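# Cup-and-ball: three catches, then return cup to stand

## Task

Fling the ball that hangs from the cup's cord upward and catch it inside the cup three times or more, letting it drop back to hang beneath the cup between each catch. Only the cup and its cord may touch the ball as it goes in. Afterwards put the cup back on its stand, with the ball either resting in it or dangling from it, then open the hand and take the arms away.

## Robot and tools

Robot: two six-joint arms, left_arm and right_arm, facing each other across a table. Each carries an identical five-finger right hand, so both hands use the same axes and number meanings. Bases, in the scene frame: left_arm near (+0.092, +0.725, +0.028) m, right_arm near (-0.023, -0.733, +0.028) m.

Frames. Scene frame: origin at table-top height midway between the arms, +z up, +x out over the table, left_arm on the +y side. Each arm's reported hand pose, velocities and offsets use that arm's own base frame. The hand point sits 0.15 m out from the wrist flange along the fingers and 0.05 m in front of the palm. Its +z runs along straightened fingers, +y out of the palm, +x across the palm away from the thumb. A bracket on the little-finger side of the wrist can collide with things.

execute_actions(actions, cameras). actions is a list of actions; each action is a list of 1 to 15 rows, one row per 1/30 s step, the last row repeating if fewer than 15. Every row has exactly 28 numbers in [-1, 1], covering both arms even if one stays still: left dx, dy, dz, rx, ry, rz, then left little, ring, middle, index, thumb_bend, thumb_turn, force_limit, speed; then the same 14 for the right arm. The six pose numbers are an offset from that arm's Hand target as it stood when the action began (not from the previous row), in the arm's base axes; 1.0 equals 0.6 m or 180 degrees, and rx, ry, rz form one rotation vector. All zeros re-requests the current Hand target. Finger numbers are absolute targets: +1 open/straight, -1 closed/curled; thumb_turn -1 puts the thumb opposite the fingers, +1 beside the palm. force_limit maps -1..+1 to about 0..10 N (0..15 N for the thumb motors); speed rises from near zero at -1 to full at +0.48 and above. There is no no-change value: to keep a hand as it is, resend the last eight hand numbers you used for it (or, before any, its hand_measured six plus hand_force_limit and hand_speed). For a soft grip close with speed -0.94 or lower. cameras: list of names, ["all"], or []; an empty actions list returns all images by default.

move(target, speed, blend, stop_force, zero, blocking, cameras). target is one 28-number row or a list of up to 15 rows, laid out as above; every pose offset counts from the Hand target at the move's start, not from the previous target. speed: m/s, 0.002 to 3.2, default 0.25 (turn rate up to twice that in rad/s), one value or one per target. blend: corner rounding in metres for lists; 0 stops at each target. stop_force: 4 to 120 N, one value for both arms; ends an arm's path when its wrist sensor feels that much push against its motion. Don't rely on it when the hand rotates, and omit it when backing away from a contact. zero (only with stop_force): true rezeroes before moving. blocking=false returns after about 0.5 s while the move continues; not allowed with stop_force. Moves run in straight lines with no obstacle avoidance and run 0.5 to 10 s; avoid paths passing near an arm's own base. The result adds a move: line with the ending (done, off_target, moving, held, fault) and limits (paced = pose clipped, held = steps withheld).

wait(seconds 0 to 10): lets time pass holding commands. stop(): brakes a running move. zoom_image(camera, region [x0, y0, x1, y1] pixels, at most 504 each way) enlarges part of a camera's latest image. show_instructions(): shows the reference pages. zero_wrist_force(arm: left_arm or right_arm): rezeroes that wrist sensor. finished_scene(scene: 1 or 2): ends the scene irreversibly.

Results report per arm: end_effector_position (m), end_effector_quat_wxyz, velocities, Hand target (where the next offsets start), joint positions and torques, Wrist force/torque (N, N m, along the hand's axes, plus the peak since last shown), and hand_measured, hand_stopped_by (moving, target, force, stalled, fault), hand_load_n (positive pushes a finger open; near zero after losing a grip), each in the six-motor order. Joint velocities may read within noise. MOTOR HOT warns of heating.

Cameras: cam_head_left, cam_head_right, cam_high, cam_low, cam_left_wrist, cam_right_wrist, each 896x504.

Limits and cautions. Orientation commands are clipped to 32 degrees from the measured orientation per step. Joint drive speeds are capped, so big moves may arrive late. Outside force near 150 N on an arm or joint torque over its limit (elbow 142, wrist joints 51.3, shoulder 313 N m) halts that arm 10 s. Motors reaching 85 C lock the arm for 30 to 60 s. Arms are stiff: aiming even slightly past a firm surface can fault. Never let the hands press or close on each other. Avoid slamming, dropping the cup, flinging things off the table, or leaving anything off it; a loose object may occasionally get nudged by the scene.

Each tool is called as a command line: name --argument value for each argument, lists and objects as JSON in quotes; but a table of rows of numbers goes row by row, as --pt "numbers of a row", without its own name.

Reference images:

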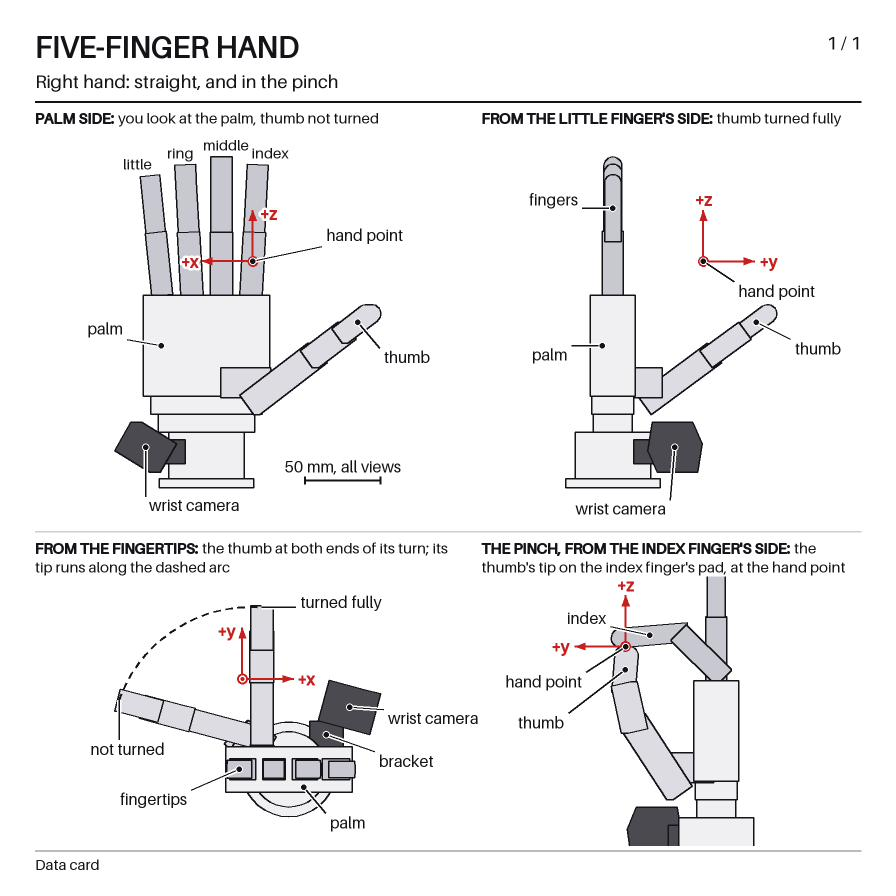

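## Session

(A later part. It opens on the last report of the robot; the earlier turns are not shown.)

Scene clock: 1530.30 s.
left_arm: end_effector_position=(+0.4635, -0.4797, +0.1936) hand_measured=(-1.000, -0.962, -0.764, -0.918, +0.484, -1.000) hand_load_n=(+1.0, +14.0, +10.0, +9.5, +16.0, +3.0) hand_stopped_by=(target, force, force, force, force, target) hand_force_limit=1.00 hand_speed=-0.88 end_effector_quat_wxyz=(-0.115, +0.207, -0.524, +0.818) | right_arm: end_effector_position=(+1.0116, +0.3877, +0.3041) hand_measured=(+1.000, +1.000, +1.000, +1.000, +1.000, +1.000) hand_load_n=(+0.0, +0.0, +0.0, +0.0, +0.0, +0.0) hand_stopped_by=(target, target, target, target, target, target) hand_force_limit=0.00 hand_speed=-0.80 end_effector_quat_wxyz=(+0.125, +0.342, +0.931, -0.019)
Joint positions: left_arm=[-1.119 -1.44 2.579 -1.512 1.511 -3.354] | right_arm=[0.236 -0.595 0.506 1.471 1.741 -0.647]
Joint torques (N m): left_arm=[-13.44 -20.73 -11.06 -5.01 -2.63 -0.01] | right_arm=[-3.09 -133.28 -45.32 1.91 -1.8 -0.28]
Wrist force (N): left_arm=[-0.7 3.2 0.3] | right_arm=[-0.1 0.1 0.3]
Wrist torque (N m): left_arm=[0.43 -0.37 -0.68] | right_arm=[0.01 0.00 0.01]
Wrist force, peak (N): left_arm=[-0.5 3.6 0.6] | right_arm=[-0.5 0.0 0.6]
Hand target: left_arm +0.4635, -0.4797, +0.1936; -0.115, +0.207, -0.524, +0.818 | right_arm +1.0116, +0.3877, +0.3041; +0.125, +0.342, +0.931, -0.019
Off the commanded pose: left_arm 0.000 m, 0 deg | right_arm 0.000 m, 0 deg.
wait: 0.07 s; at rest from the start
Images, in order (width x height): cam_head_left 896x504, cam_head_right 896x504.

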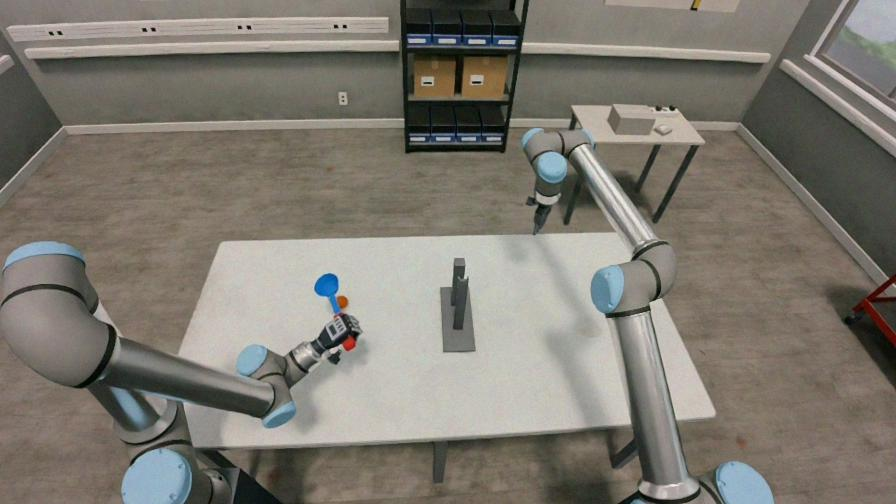

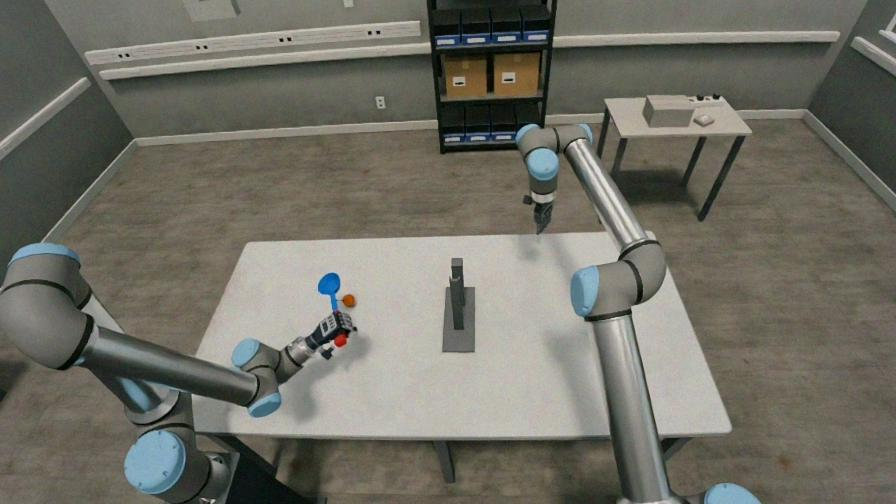

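move --target '[-0.01,0,0,0.004,-0.021,-0.053,-1.0,-1.0,-1.0,-1.0,-1.0,-1,1,-0.88,0,0,0,0,0,0,1,1,1,1,1,1,0,-0.8]' --speed 0.03 --cameras '["cam_low", "cam_high"]'

zoom_image --camera "cam_low" --region '[420, 130, 600, 320]'

zoom_image --camera "cam_high" --region '[600, 220, 720, 370]'

Scene clock: 1569.80 s.
left_arm: end_effector_position=(+0.4575, -0.4797, +0.1936) hand_measured=(-1.000, -0.962, -0.764, -0.918, +0.484, -1.000) hand_load_n=(+1.0, +14.0, +10.0, +10.0, +16.0, +3.0) hand_stopped_by=(target, force, force, force, force, target) hand_force_limit=1.00 hand_speed=-0.88 end_effector_quat_wxyz=(-0.065, +0.135, -0.541, +0.828) | right_arm: end_effector_position=(+1.0116, +0.3877, +0.3041) hand_measured=(+1.000, +1.000, +1.000, +1.000, +1.000, +1.000) hand_load_n=(+0.0, +0.0, +0.0, +0.0, +0.0, +0.0) hand_stopped_by=(target, target, target, target, target, target) hand_force_limit=0.00 hand_speed=-0.80 end_effector_quat_wxyz=(+0.125, +0.342, +0.931, -0.019)
Joint positions: left_arm=[-1.005 -1.403 2.554 -1.551 1.795 -3.401] | right_arm=[0.236 -0.595 0.506 1.471 1.741 -0.647]
Joint torques (N m): left_arm=[10.15 -21.87 -32.28 -6.87 3.39 -4.04] | right_arm=[-3.28 -133.86 -45.89 1.7 -1.67 -0.83]
Wrist force (N): left_arm=[-0.7 3.4 0.6] | right_arm=[-0.3 0.0 0.5]
Wrist torque (N m): left_arm=[0.47 -0.40 -0.63] | right_arm=[0.00 0.02 0.01]
Wrist force, peak (N): left_arm=[-0.5 3.7 0.5] | right_arm=[0.1 -0.1 0.9]
Hand target: left_arm +0.4575, -0.4797, +0.1936; -0.065, +0.135, -0.541, +0.828 | right_arm +1.0116, +0.3877, +0.3041; +0.125, +0.342, +0.931, -0.019
Off the commanded pose: left_arm 0.000 m, 0 deg | right_arm 0.000 m, 0 deg.
move: done
Images, in order (width x height): cam_high 896x504, cam_low 896x504.

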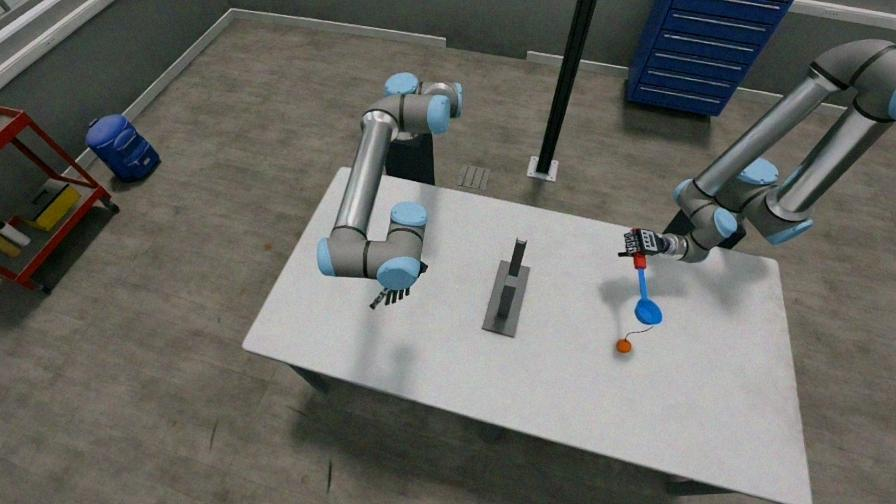

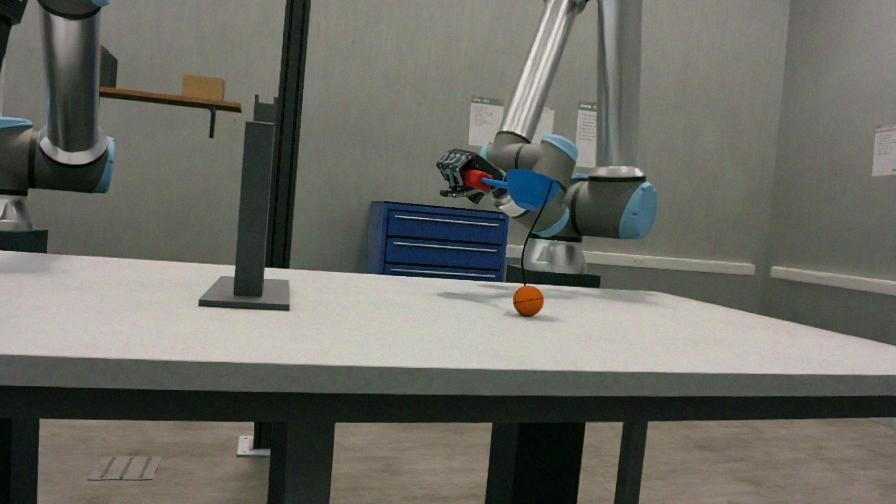

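Scaled by 2.653.

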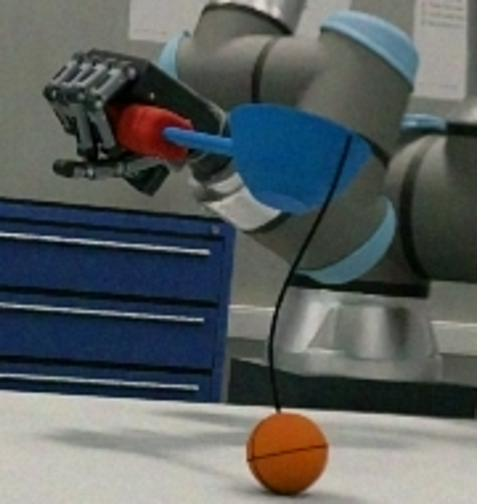

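Scaled by 3.360.

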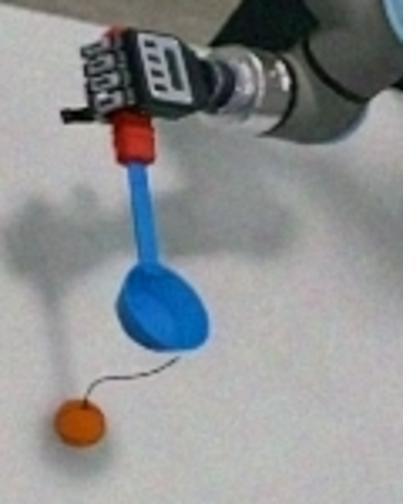

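move --target '[-0.007,-0.036,-0.0213,0.041,0.007,0,-1.0,-1.0,-1.0,-1.0,-1.0,-1,1,-0.88,0,0,0,0,0,0,1,1,1,1,1,1,0,-0.8]' --speed 0.03 --cameras '["cam_low", "cam_high"]'

zoom_image --camera "cam_low" --region '[420, 130, 600, 320]'

zoom_image --camera "cam_high" --region '[600, 220, 720, 370]'

Scene clock: 1590.43 s.
left_arm: end_effector_position=(+0.4533, -0.5013, +0.1808) hand_measured=(-1.000, -0.962, -0.764, -0.918, +0.484, -1.000) hand_load_n=(+1.0, +14.0, +10.5, +10.0, +16.0, +3.0) hand_stopped_by=(target, force, force, force, force, target) hand_force_limit=1.00 hand_speed=-0.88 end_effector_quat_wxyz=(-0.068, +0.140, -0.594, +0.790) | right_arm: end_effector_position=(+1.0116, +0.3877, +0.3041) hand_measured=(+1.000, +1.000, +1.000, +1.000, +1.000, +1.000) hand_load_n=(+0.0, +0.0, +0.0, +0.0, +0.0, +0.0) hand_stopped_by=(target, target, target, target, target, target) hand_force_limit=0.00 hand_speed=-0.80 end_effector_quat_wxyz=(+0.125, +0.342, +0.931, -0.019)
Joint positions: left_arm=[-1.04 -1.443 2.503 -1.324 1.777 -3.342] | right_arm=[0.236 -0.595 0.506 1.471 1.741 -0.647]
Joint torques (N m): left_arm=[-18.32 -40.79 -36.45 -2.33 -2.98 3.85] | right_arm=[-3.5 -132.13 -46.21 1.91 -1.45 -0.99]
Wrist force (N): left_arm=[-0.7 3.5 0.8] | right_arm=[0.0 0.0 0.3]
Wrist torque (N m): left_arm=[0.45 -0.37 -0.98] | right_arm=[0.01 -0.01 0.02]
Wrist force, peak (N): left_arm=[-0.9 3.8 0.6] | right_arm=[-0.2 -0.2 0.7]
Hand target: left_arm +0.4533, -0.5013, +0.1808; -0.068, +0.140, -0.594, +0.790 | right_arm +1.0116, +0.3877, +0.3041; +0.125, +0.342, +0.931, -0.019
Off the commanded pose: left_arm 0.000 m, 0 deg | right_arm 0.000 m, 0 deg.
move: done
Images, in order (width x height): cam_high 896x504, cam_low 896x504.

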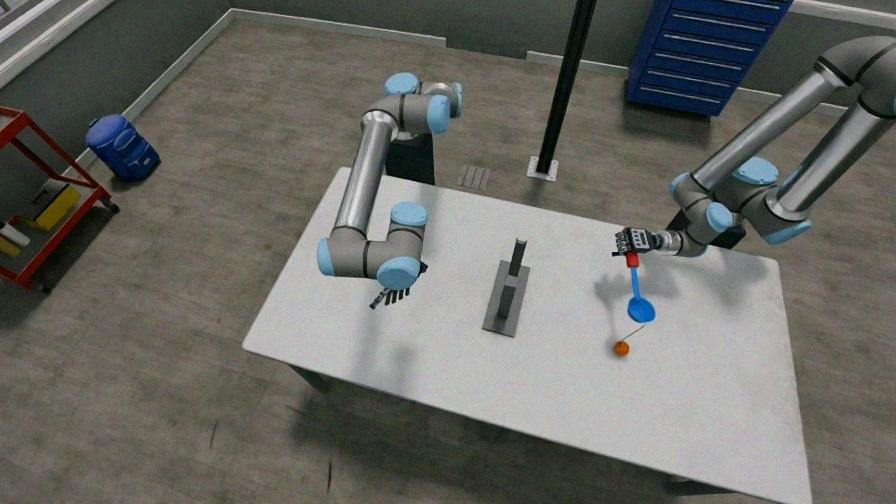

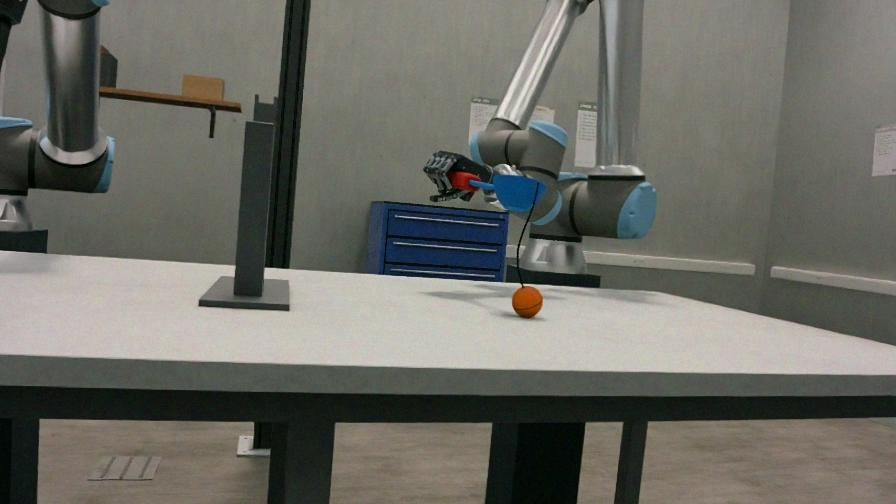

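Scaled by 2.653.

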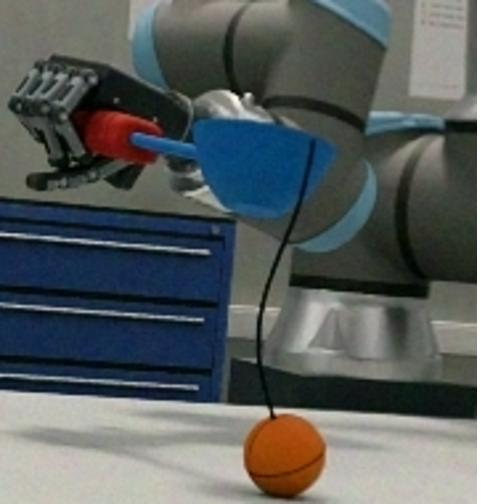

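Scaled by 3.360.

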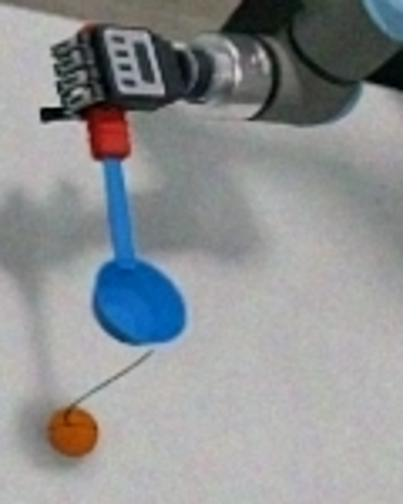

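move --target '[0.0135,0,0,-0.003,0,0,-1.0,-1.0,-1.0,-1.0,-1.0,-1,1,-0.88,0,0,0,0,0,0,1,1,1,1,1,1,0,-0.8]' --speed 0.02 --cameras '["cam_low", "cam_high"]'

zoom_image --camera "cam_low" --region '[470, 150, 600, 330]'

zoom_image --camera "cam_high" --region '[600, 270, 680, 370]'

Scene clock: 1603.87 s.
left_arm: end_effector_position=(+0.4613, -0.5013, +0.1808) hand_measured=(-1.000, -0.962, -0.764, -0.918, +0.484, -1.000) hand_load_n=(+0.5, +14.0, +10.5, +10.0, +16.0, +3.5) hand_stopped_by=(target, force, force, force, force, target) hand_force_limit=1.00 hand_speed=-0.88 end_effector_quat_wxyz=(-0.067, +0.140, -0.590, +0.792) | right_arm: end_effector_position=(+1.0116, +0.3877, +0.3041) hand_measured=(+1.000, +1.000, +1.000, +1.000, +1.000, +1.000) hand_load_n=(+0.0, +0.0, +0.0, +0.0, +0.0, +0.0) hand_stopped_by=(target, target, target, target, target, target) hand_force_limit=0.00 hand_speed=-0.80 end_effector_quat_wxyz=(+0.125, +0.342, +0.931, -0.019)
Joint positions: left_arm=[-1.023 -1.429 2.494 -1.34 1.793 -3.352] | right_arm=[0.236 -0.595 0.506 1.471 1.741 -0.647]
Joint torques (N m): left_arm=[9.48 -25.43 -36.57 -5.81 1.69 -3.99] | right_arm=[-3.51 -132.63 -45.87 1.8 -1.54 -1.25]
Wrist force (N): left_arm=[-0.7 3.4 0.6] | right_arm=[0.2 -0.1 0.5]
Wrist torque (N m): left_arm=[0.43 -0.36 -0.66] | right_arm=[-0.01 -0.06 0.03]
Wrist force, peak (N): left_arm=[-1.1 3.8 0.8] | right_arm=[-0.4 0.0 0.7]
Hand target: left_arm +0.4614, -0.5013, +0.1808; -0.067, +0.140, -0.590, +0.792 | right_arm +1.0116, +0.3877, +0.3041; +0.125, +0.342, +0.931, -0.019
Off the commanded pose: left_arm 0.000 m, 0 deg | right_arm 0.000 m, 0 deg.
move: done
Images, in order (width x height): cam_high 896x504, cam_low 896x504.

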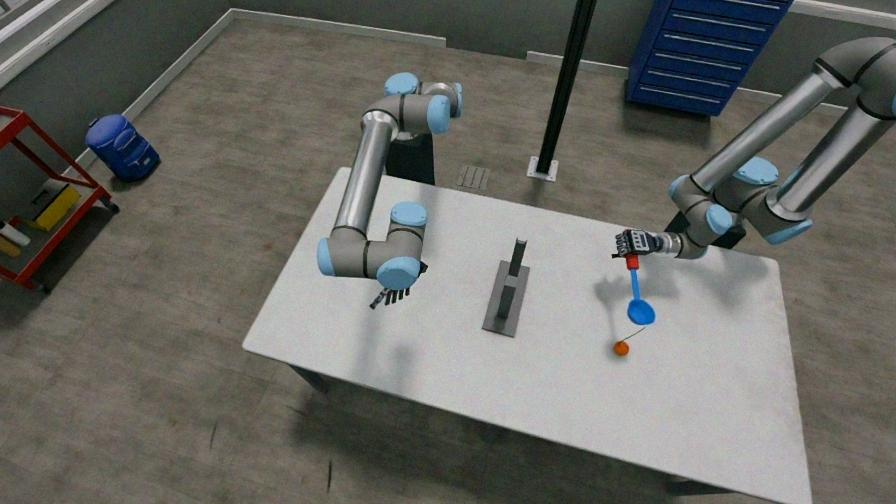

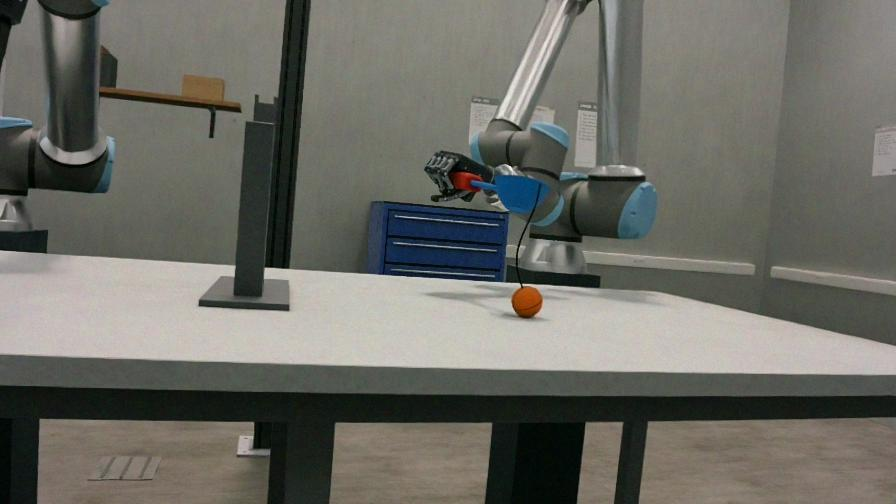

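Scaled by 2.800.

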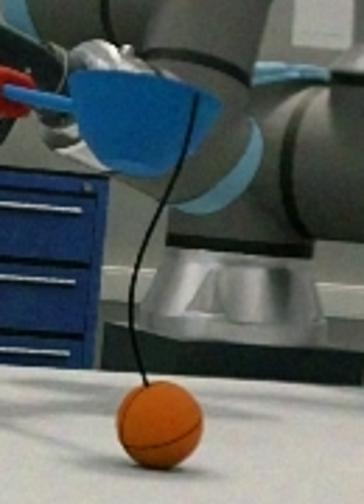

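Scaled by 5.040.

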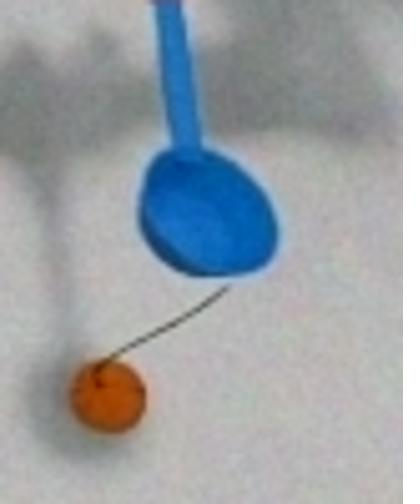

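move --pt "0 -0.0035 0.0083 0 0 0 -1.0 -1.0 -1.0 -1.0 -1.0 -1 1 -0.88 0 0 0 0 0 0 1 1 1 1 1 1 0 -0.8" --speed 0.01 --cameras '["cam_low", "cam_high"]'

zoom_image --camera "cam_low" --region '[470, 150, 600, 330]'

zoom_image --camera "cam_high" --region '[600, 270, 680, 370]'

Scene clock: 1619.07 s.
left_arm: end_effector_position=(+0.4614, -0.5034, +0.1857) hand_measured=(-1.000, -0.962, -0.764, -0.918, +0.484, -1.000) hand_load_n=(+1.0, +14.0, +10.5, +9.5, +16.0, +3.0) hand_stopped_by=(target, force, force, force, force, target) hand_force_limit=1.00 hand_speed=-0.88 end_effector_quat_wxyz=(-0.067, +0.140, -0.590, +0.792) | right_arm: end_effector_position=(+1.0116, +0.3877, +0.3041) hand_measured=(+1.000, +1.000, +1.000, +1.000, +1.000, +1.000) hand_load_n=(+0.0, +0.0, +0.0, +0.0, -0.5, +0.0) hand_stopped_by=(target, target, target, target, target, target) hand_force_limit=0.00 hand_speed=-0.80 end_effector_quat_wxyz=(+0.125, +0.342, +0.931, -0.019)
Joint positions: left_arm=[-1.025 -1.439 2.489 -1.325 1.79 -3.351] | right_arm=[0.236 -0.595 0.506 1.471 1.741 -0.647]
Joint torques (N m): left_arm=[-17.34 -41.08 -37.06 -2.04 -2.87 4.1] | right_arm=[-2.8 -133.49 -45.73 1.89 -1.49 -1.43]
Wrist force (N): left_arm=[-0.9 3.3 0.8] | right_arm=[-0.3 0.1 0.2]
Wrist torque (N m): left_arm=[0.40 -0.33 -0.85] | right_arm=[0.02 0.03 0.00]
Wrist force, peak (N): left_arm=[-0.6 3.9 0.9] | right_arm=[-0.4 -0.3 0.6]
Hand target: left_arm +0.4614, -0.5034, +0.1858; -0.067, +0.140, -0.590, +0.792 | right_arm +1.0116, +0.3877, +0.3041; +0.125, +0.342, +0.931, -0.019
Off the commanded pose: left_arm 0.000 m, 0 deg | right_arm 0.000 m, 0 deg.
move: done
Images, in order (width x height): cam_high 896x504, cam_low 896x504.

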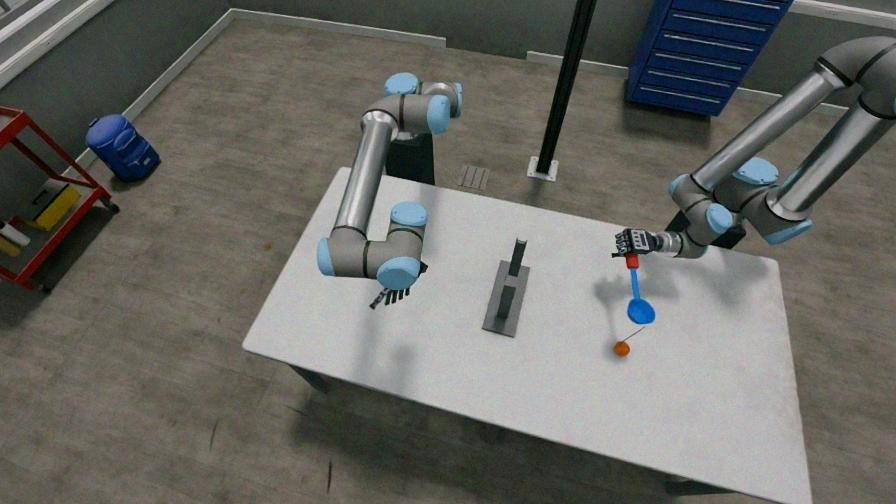

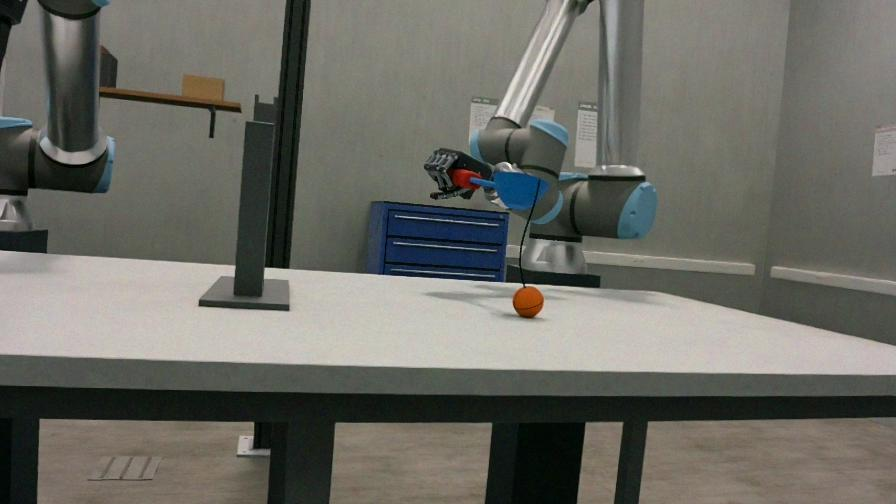

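Scaled by 2.800.

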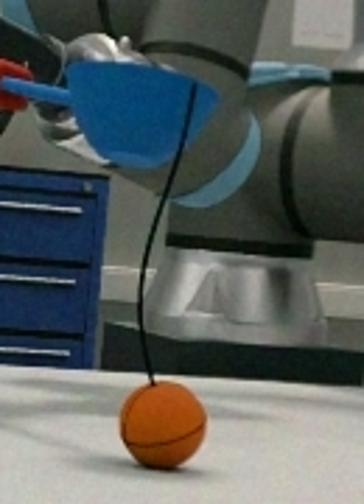

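Scaled by 5.040.

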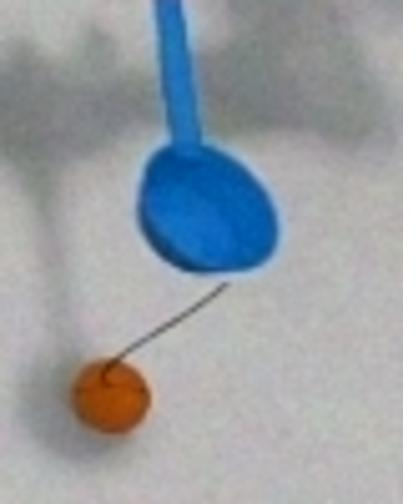

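move --target '[0,0.002,0.0175,0.002,0,0,-1.0,-1.0,-1.0,-1.0,-1.0,-1,1,-0.88,0,0,0,0,0,0,1,1,1,1,1,1,0,-0.8]' --speed 0.002 --cameras '["cam_low", "cam_high"]'

zoom_image --camera "cam_low" --region '[460, 150, 600, 350]'

wait --seconds 0.2 --cameras '["cam_low", "cam_high"]'

zoom_image --camera "cam_low" --region '[460, 150, 600, 350]'

wait --seconds 0.2 --cameras '["cam_low", "cam_high"]'

zoom_image --camera "cam_low" --region '[460, 150, 600, 350]'

Scene clock: 1641.50 s.
left_arm: end_effector_position=(+0.4614, -0.5022, +0.1963) hand_measured=(-1.000, -0.962, -0.764, -0.918, +0.484, -1.000) hand_load_n=(+1.0, +14.0, +10.5, +10.0, +16.0, +3.0) hand_stopped_by=(target, force, force, force, force, target) hand_force_limit=1.00 hand_speed=-0.88 end_effector_quat_wxyz=(-0.068, +0.140, -0.592, +0.790) | right_arm: end_effector_position=(+1.0116, +0.3877, +0.3041) hand_measured=(+1.000, +1.000, +1.000, +1.000, +1.000, +1.000) hand_load_n=(+0.0, +0.0, +0.0, +0.0, +0.0, +0.0) hand_stopped_by=(target, target, target, target, target, target) hand_force_limit=0.00 hand_speed=-0.80 end_effector_quat_wxyz=(+0.125, +0.342, +0.931, -0.019)
Joint positions: left_arm=[-1.024 -1.467 2.483 -1.284 1.793 -3.348] | right_arm=[0.236 -0.595 0.506 1.471 1.741 -0.647]
Joint torques (N m): left_arm=[11.73 -41.8 -39.13 -1.55 2.98 3.97] | right_arm=[-2.42 -132.65 -45.9 1.93 -1.27 -1.77]
Wrist force (N): left_arm=[-1.2 3.9 0.2] | right_arm=[-0.2 -0.1 0.5]
Wrist torque (N m): left_arm=[0.53 -0.27 -1.10] | right_arm=[-0.02 0.01 0.01]
Wrist force, peak (N): left_arm=[-1.3 4.1 0.1] | right_arm=[0.3 0.0 0.8]
Hand target: left_arm +0.4614, -0.5022, +0.1963; -0.068, +0.140, -0.592, +0.790 | right_arm +1.0116, +0.3877, +0.3041; +0.125, +0.342, +0.931, -0.019
Off the commanded pose: left_arm 0.000 m, 0 deg | right_arm 0.000 m, 0 deg.
move: done
Images, in order (width x height): cam_high 896x504, cam_low 896x504.

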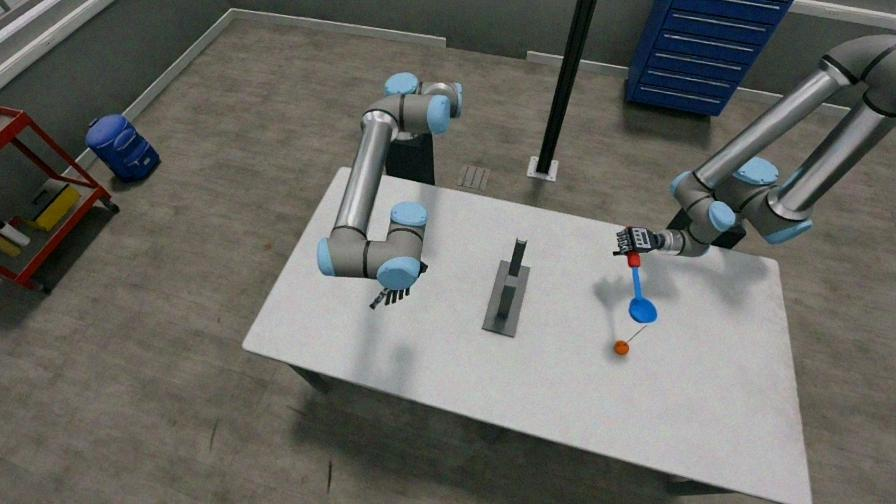

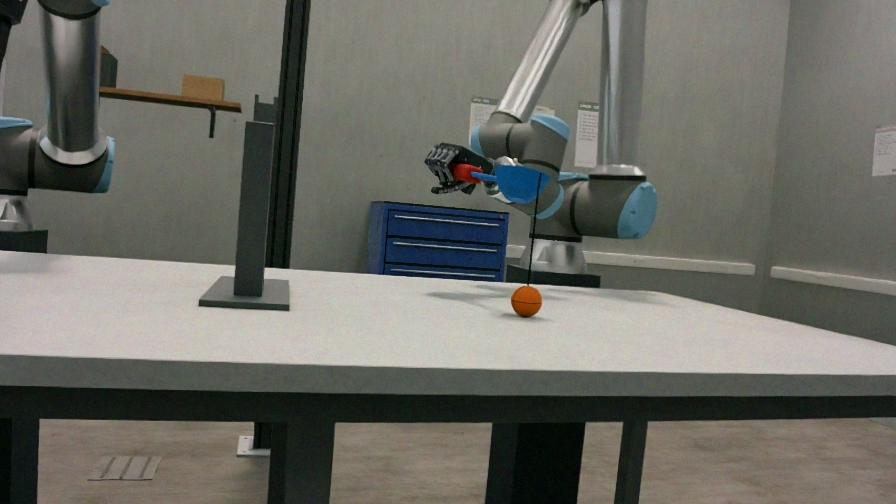

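Scaled by 2.520.

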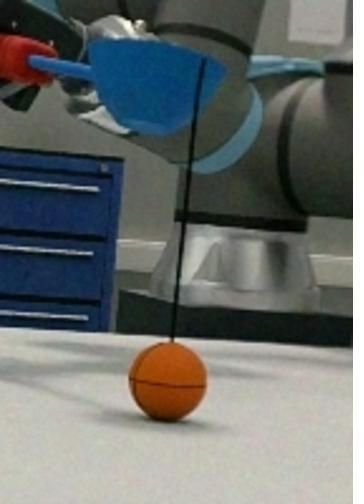

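Scene clock: 1641.70 s.
left_arm: end_effector_position=(+0.4614, -0.5022, +0.1963) hand_measured=(-1.000, -0.962, -0.764, -0.918, +0.484, -1.000) hand_load_n=(+1.0, +14.0, +10.5, +10.0, +16.0, +3.0) hand_stopped_by=(target, force, force, force, force, target) hand_force_limit=1.00 hand_speed=-0.88 end_effector_quat_wxyz=(-0.068, +0.140, -0.592, +0.790) | right_arm: end_effector_position=(+1.0116, +0.3877, +0.3041) hand_measured=(+1.000, +1.000, +1.000, +1.000, +1.000, +1.000) hand_load_n=(+0.0, +0.0, +0.0, +0.0, +0.0, +0.0) hand_stopped_by=(target, target, target, target, target, target) hand_force_limit=0.00 hand_speed=-0.80 end_effector_quat_wxyz=(+0.125, +0.342, +0.931, -0.019)
Joint positions: left_arm=[-1.024 -1.467 2.483 -1.284 1.793 -3.348] | right_arm=[0.236 -0.595 0.506 1.471 1.741 -0.647]
Joint torques (N m): left_arm=[12.95 -38.56 -38.26 -1.88 2.95 3.98] | right_arm=[-3.31 -133.39 -46.44 2.09 -1.33 -1.61]
Wrist force (N): left_arm=[-1.3 3.9 0.1] | right_arm=[-0.1 -0.2 0.4]
Wrist torque (N m): left_arm=[0.54 -0.25 -1.12] | right_arm=[-0.02 0.00 0.01]
Wrist force, peak (N): left_arm=[-1.3 4.0 0.2] | right_arm=[-0.2 -0.4 0.4]
Hand target: left_arm +0.4614, -0.5022, +0.1963; -0.068, +0.140, -0.592, +0.790 | right_arm +1.0116, +0.3877, +0.3041; +0.125, +0.342, +0.931, -0.019
Off the commanded pose: left_arm 0.000 m, 0 deg | right_arm 0.000 m, 0 deg.
wait: 0.20 s; at rest by 0.17 s
Images, in order (width x height): cam_high 896x504, cam_low 896x504.

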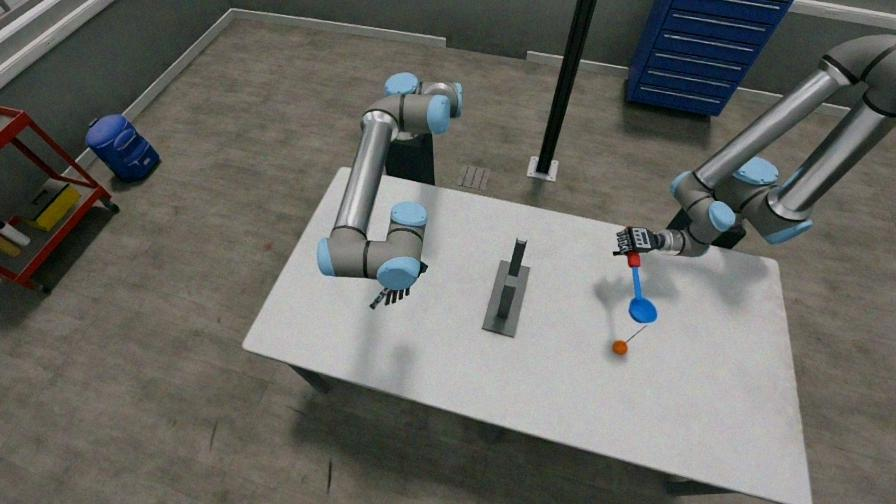

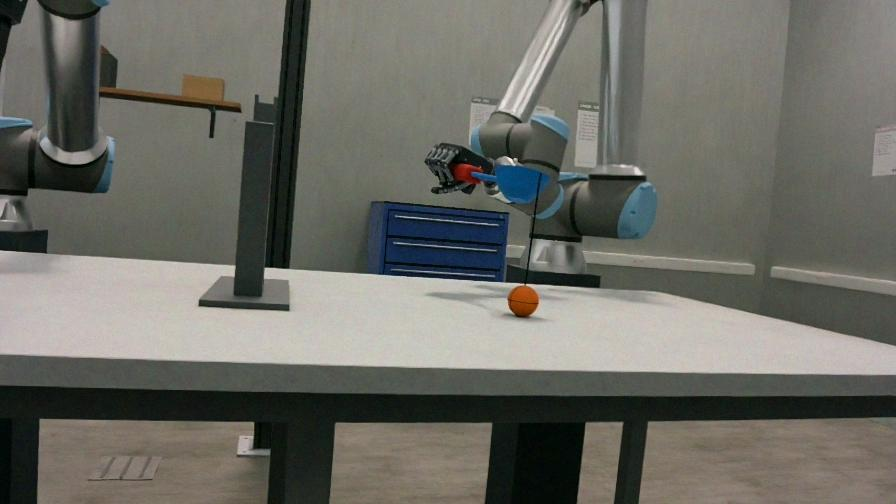

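Scaled by 2.520.

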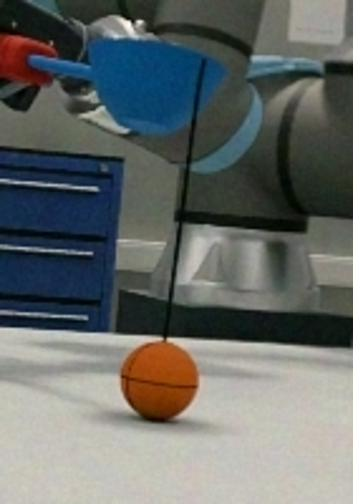

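Scene clock: 1641.90 s.
left_arm: end_effector_position=(+0.4614, -0.5022, +0.1963) hand_measured=(-1.000, -0.962, -0.764, -0.918, +0.484, -1.000) hand_load_n=(+1.0, +14.0, +10.5, +10.0, +16.0, +3.0) hand_stopped_by=(target, force, force, force, force, target) hand_force_limit=1.00 hand_speed=-0.88 end_effector_quat_wxyz=(-0.068, +0.140, -0.592, +0.790) | right_arm: end_effector_position=(+1.0116, +0.3877, +0.3041) hand_measured=(+1.000, +1.000, +1.000, +1.000, +1.000, +1.000) hand_load_n=(+0.0, +0.0, +0.0, +0.0, +0.0, +0.0) hand_stopped_by=(target, target, target, target, target, target) hand_force_limit=0.00 hand_speed=-0.80 end_effector_quat_wxyz=(+0.125, +0.342, +0.931, -0.019)
Joint positions: left_arm=[-1.024 -1.467 2.483 -1.284 1.793 -3.348] | right_arm=[0.236 -0.595 0.506 1.471 1.741 -0.647]
Joint torques (N m): left_arm=[13.63 -40.86 -38.97 -1.99 2.95 4.31] | right_arm=[-3.68 -132.72 -45.7 1.82 -1.2 -1.69]
Wrist force (N): left_arm=[-1.1 3.8 0.3] | right_arm=[-0.1 -0.1 0.6]
Wrist torque (N m): left_arm=[0.51 -0.29 -1.10] | right_arm=[-0.02 -0.01 0.01]
Wrist force, peak (N): left_arm=[-1.5 3.9 -0.1] | right_arm=[-0.1 -0.1 0.6]
Hand target: left_arm +0.4614, -0.5022, +0.1963; -0.068, +0.140, -0.592, +0.790 | right_arm +1.0116, +0.3877, +0.3041; +0.125, +0.342, +0.931, -0.019
Off the commanded pose: left_arm 0.000 m, 0 deg | right_arm 0.000 m, 0 deg.
wait: 0.20 s; at rest by 0.17 s
Images, in order (width x height): cam_high 896x504, cam_low 896x504.

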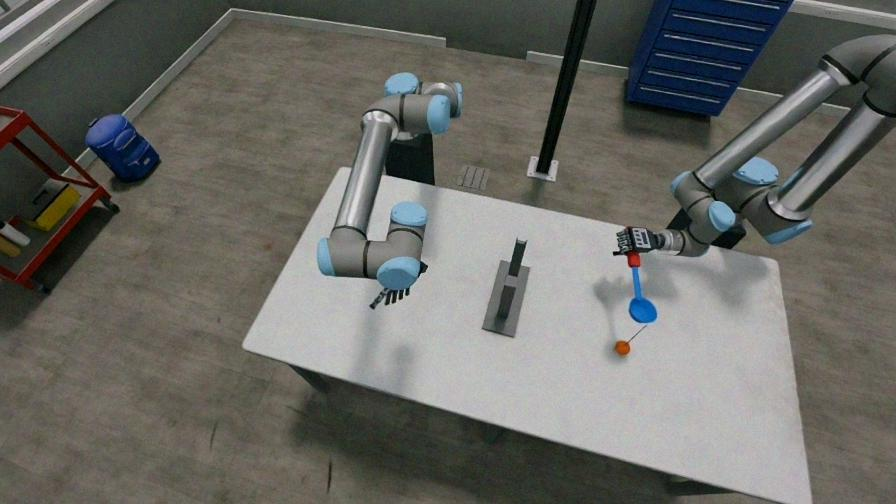

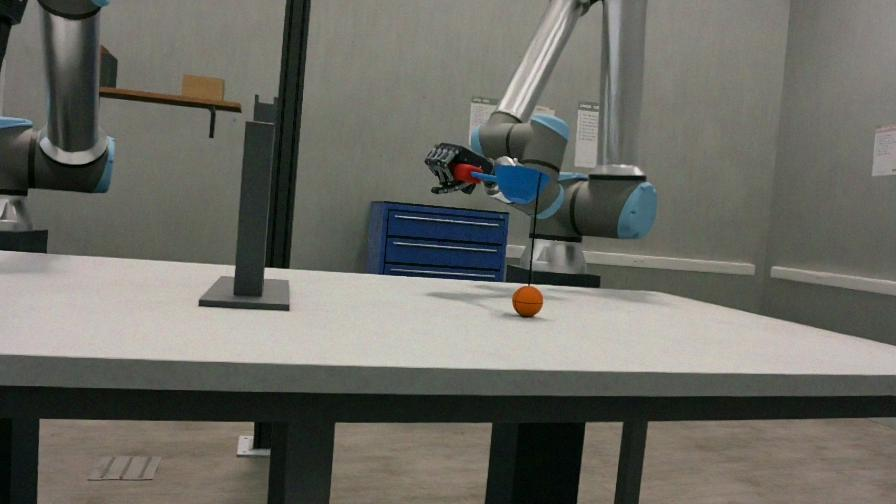

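Scaled by 2.520.

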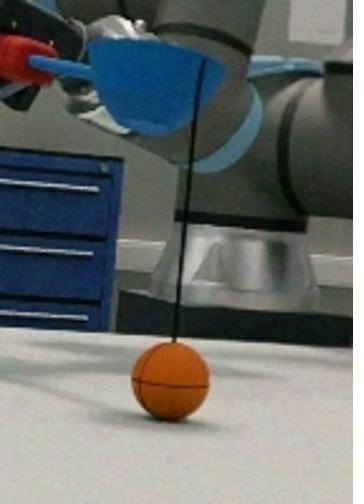

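move --target '[0,0,-0.0105,0.003,0,0,-1.0,-1.0,-1.0,-1.0,-1.0,-1,1,-0.88,0,0,0,0,0,0,1,1,1,1,1,1,0,-0.8]' --speed 0.008

wait --seconds 1.0 --cameras '["cam_low", "cam_high"]'

zoom_image --camera "cam_low" --region '[460, 150, 600, 350]'

zoom_image --camera "cam_high" --region '[600, 270, 680, 370]'

Scene clock: 1657.43 s.
left_arm: end_effector_position=(+0.4614, -0.5022, +0.1901) hand_measured=(-1.000, -0.962, -0.764, -0.918, +0.484, -1.000) hand_load_n=(+1.0, +14.0, +10.5, +9.5, +16.0, +3.0) hand_stopped_by=(target, force, force, force, force, target) hand_force_limit=1.00 hand_speed=-0.88 end_effector_quat_wxyz=(-0.068, +0.140, -0.596, +0.788) | right_arm: end_effector_position=(+1.0116, +0.3877, +0.3041) hand_measured=(+1.000, +1.000, +1.000, +1.000, +1.000, +1.000) hand_load_n=(+0.0, +0.0, +0.0, +0.0, +0.0, +0.0) hand_stopped_by=(target, target, target, target, target, target) hand_force_limit=0.00 hand_speed=-0.80 end_effector_quat_wxyz=(+0.125, +0.342, +0.931, -0.019)
Joint positions: left_arm=[-1.024 -1.458 2.483 -1.285 1.794 -3.344] | right_arm=[0.236 -0.595 0.506 1.471 1.741 -0.647]
Joint torques (N m): left_arm=[11.94 -21.37 -13.58 -6.18 2.35 3.67] | right_arm=[-3.35 -132.67 -46.47 2.13 -1.02 -1.75]
Wrist force (N): left_arm=[-1.0 3.5 0.5] | right_arm=[-0.2 -0.2 0.2]
Wrist torque (N m): left_arm=[0.49 -0.27 -1.01] | right_arm=[-0.02 0.02 0.01]
Wrist force, peak (N): left_arm=[-1.3 4.2 0.2] | right_arm=[-0.4 0.2 0.7]
Hand target: left_arm +0.4614, -0.5022, +0.1900; -0.068, +0.140, -0.596, +0.788 | right_arm +1.0116, +0.3877, +0.3041; +0.125, +0.342, +0.931, -0.019
Off the commanded pose: left_arm 0.000 m, 0 deg | right_arm 0.000 m, 0 deg.
move: done

Scene clock: 1658.43 s.
left_arm: end_effector_position=(+0.4614, -0.5022, +0.1900) hand_measured=(-1.000, -0.962, -0.764, -0.918, +0.484, -1.000) hand_load_n=(+1.0, +14.0, +10.5, +10.0, +16.5, +3.0) hand_stopped_by=(target, force, force, force, force, target) hand_force_limit=1.00 hand_speed=-0.88 end_effector_quat_wxyz=(-0.068, +0.140, -0.596, +0.788) | right_arm: end_effector_position=(+1.0116, +0.3877, +0.3041) hand_measured=(+1.000, +1.000, +1.000, +1.000, +1.000, +1.000) hand_load_n=(+0.0, +0.0, +0.0, +0.0, -0.5, +0.0) hand_stopped_by=(target, target, target, target, target, target) hand_force_limit=0.00 hand_speed=-0.80 end_effector_quat_wxyz=(+0.125, +0.342, +0.931, -0.019)
Joint positions: left_arm=[-1.024 -1.458 2.483 -1.285 1.794 -3.344] | right_arm=[0.236 -0.595 0.506 1.471 1.741 -0.647]
Joint torques (N m): left_arm=[11.19 -22.14 -12.76 -6.16 2.68 3.97] | right_arm=[-3.2 -134.39 -45.81 1.95 -1.13 -1.81]
Wrist force (N): left_arm=[-0.9 3.6 0.4] | right_arm=[-0.1 0.0 0.6]
Wrist torque (N m): left_arm=[0.51 -0.28 -1.00] | right_arm=[0.00 -0.01 0.02]
Wrist force, peak (N): left_arm=[-1.3 3.7 0.3] | right_arm=[-0.1 0.0 0.7]
Hand target: left_arm +0.4614, -0.5022, +0.1900; -0.068, +0.140, -0.596, +0.788 | right_arm +1.0116, +0.3877, +0.3041; +0.125, +0.342, +0.931, -0.019
Off the commanded pose: left_arm 0.000 m, 0 deg | right_arm 0.000 m, 0 deg.
wait: 1.00 s; at rest by 0.17 s
Images, in order (width x height): cam_high 896x504, cam_low 896x504.

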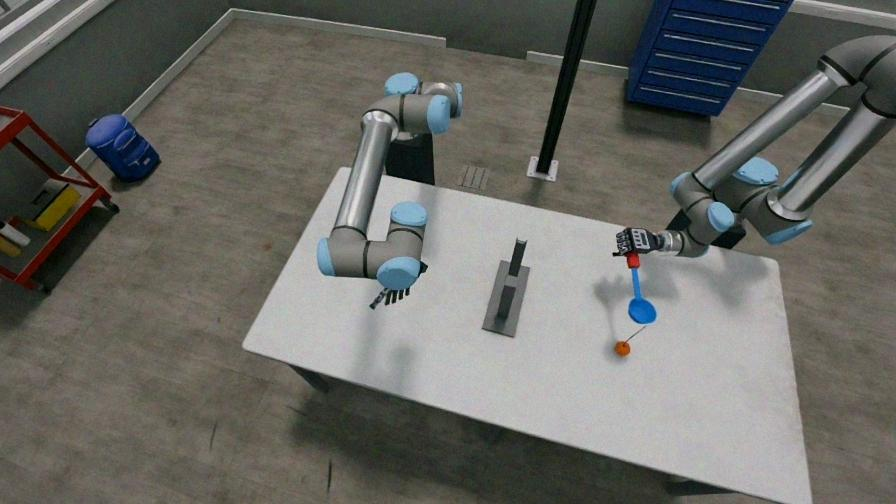

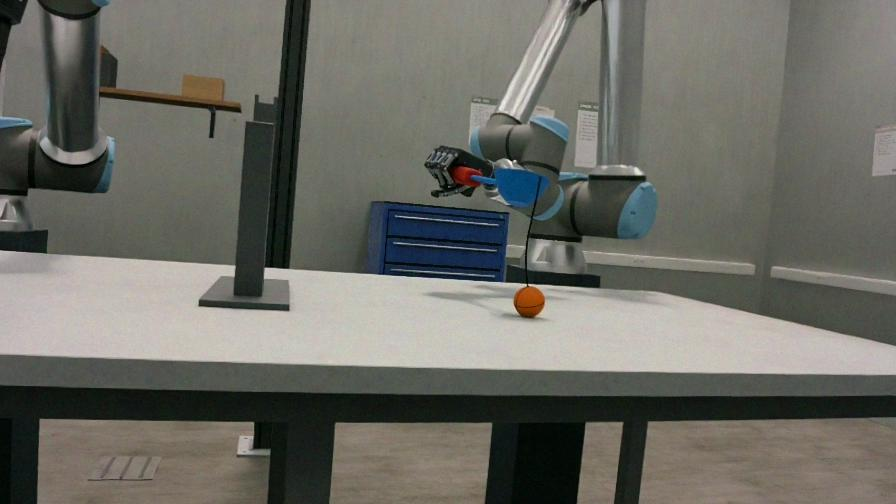

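Scaled by 2.520.

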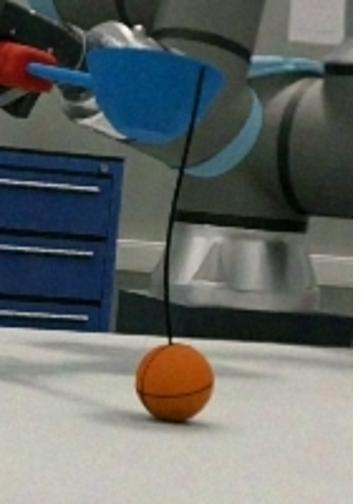

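Scaled by 5.040.

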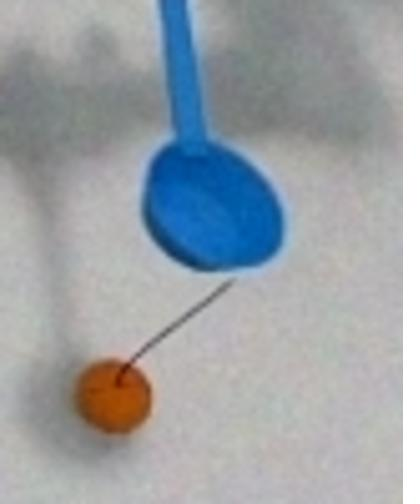

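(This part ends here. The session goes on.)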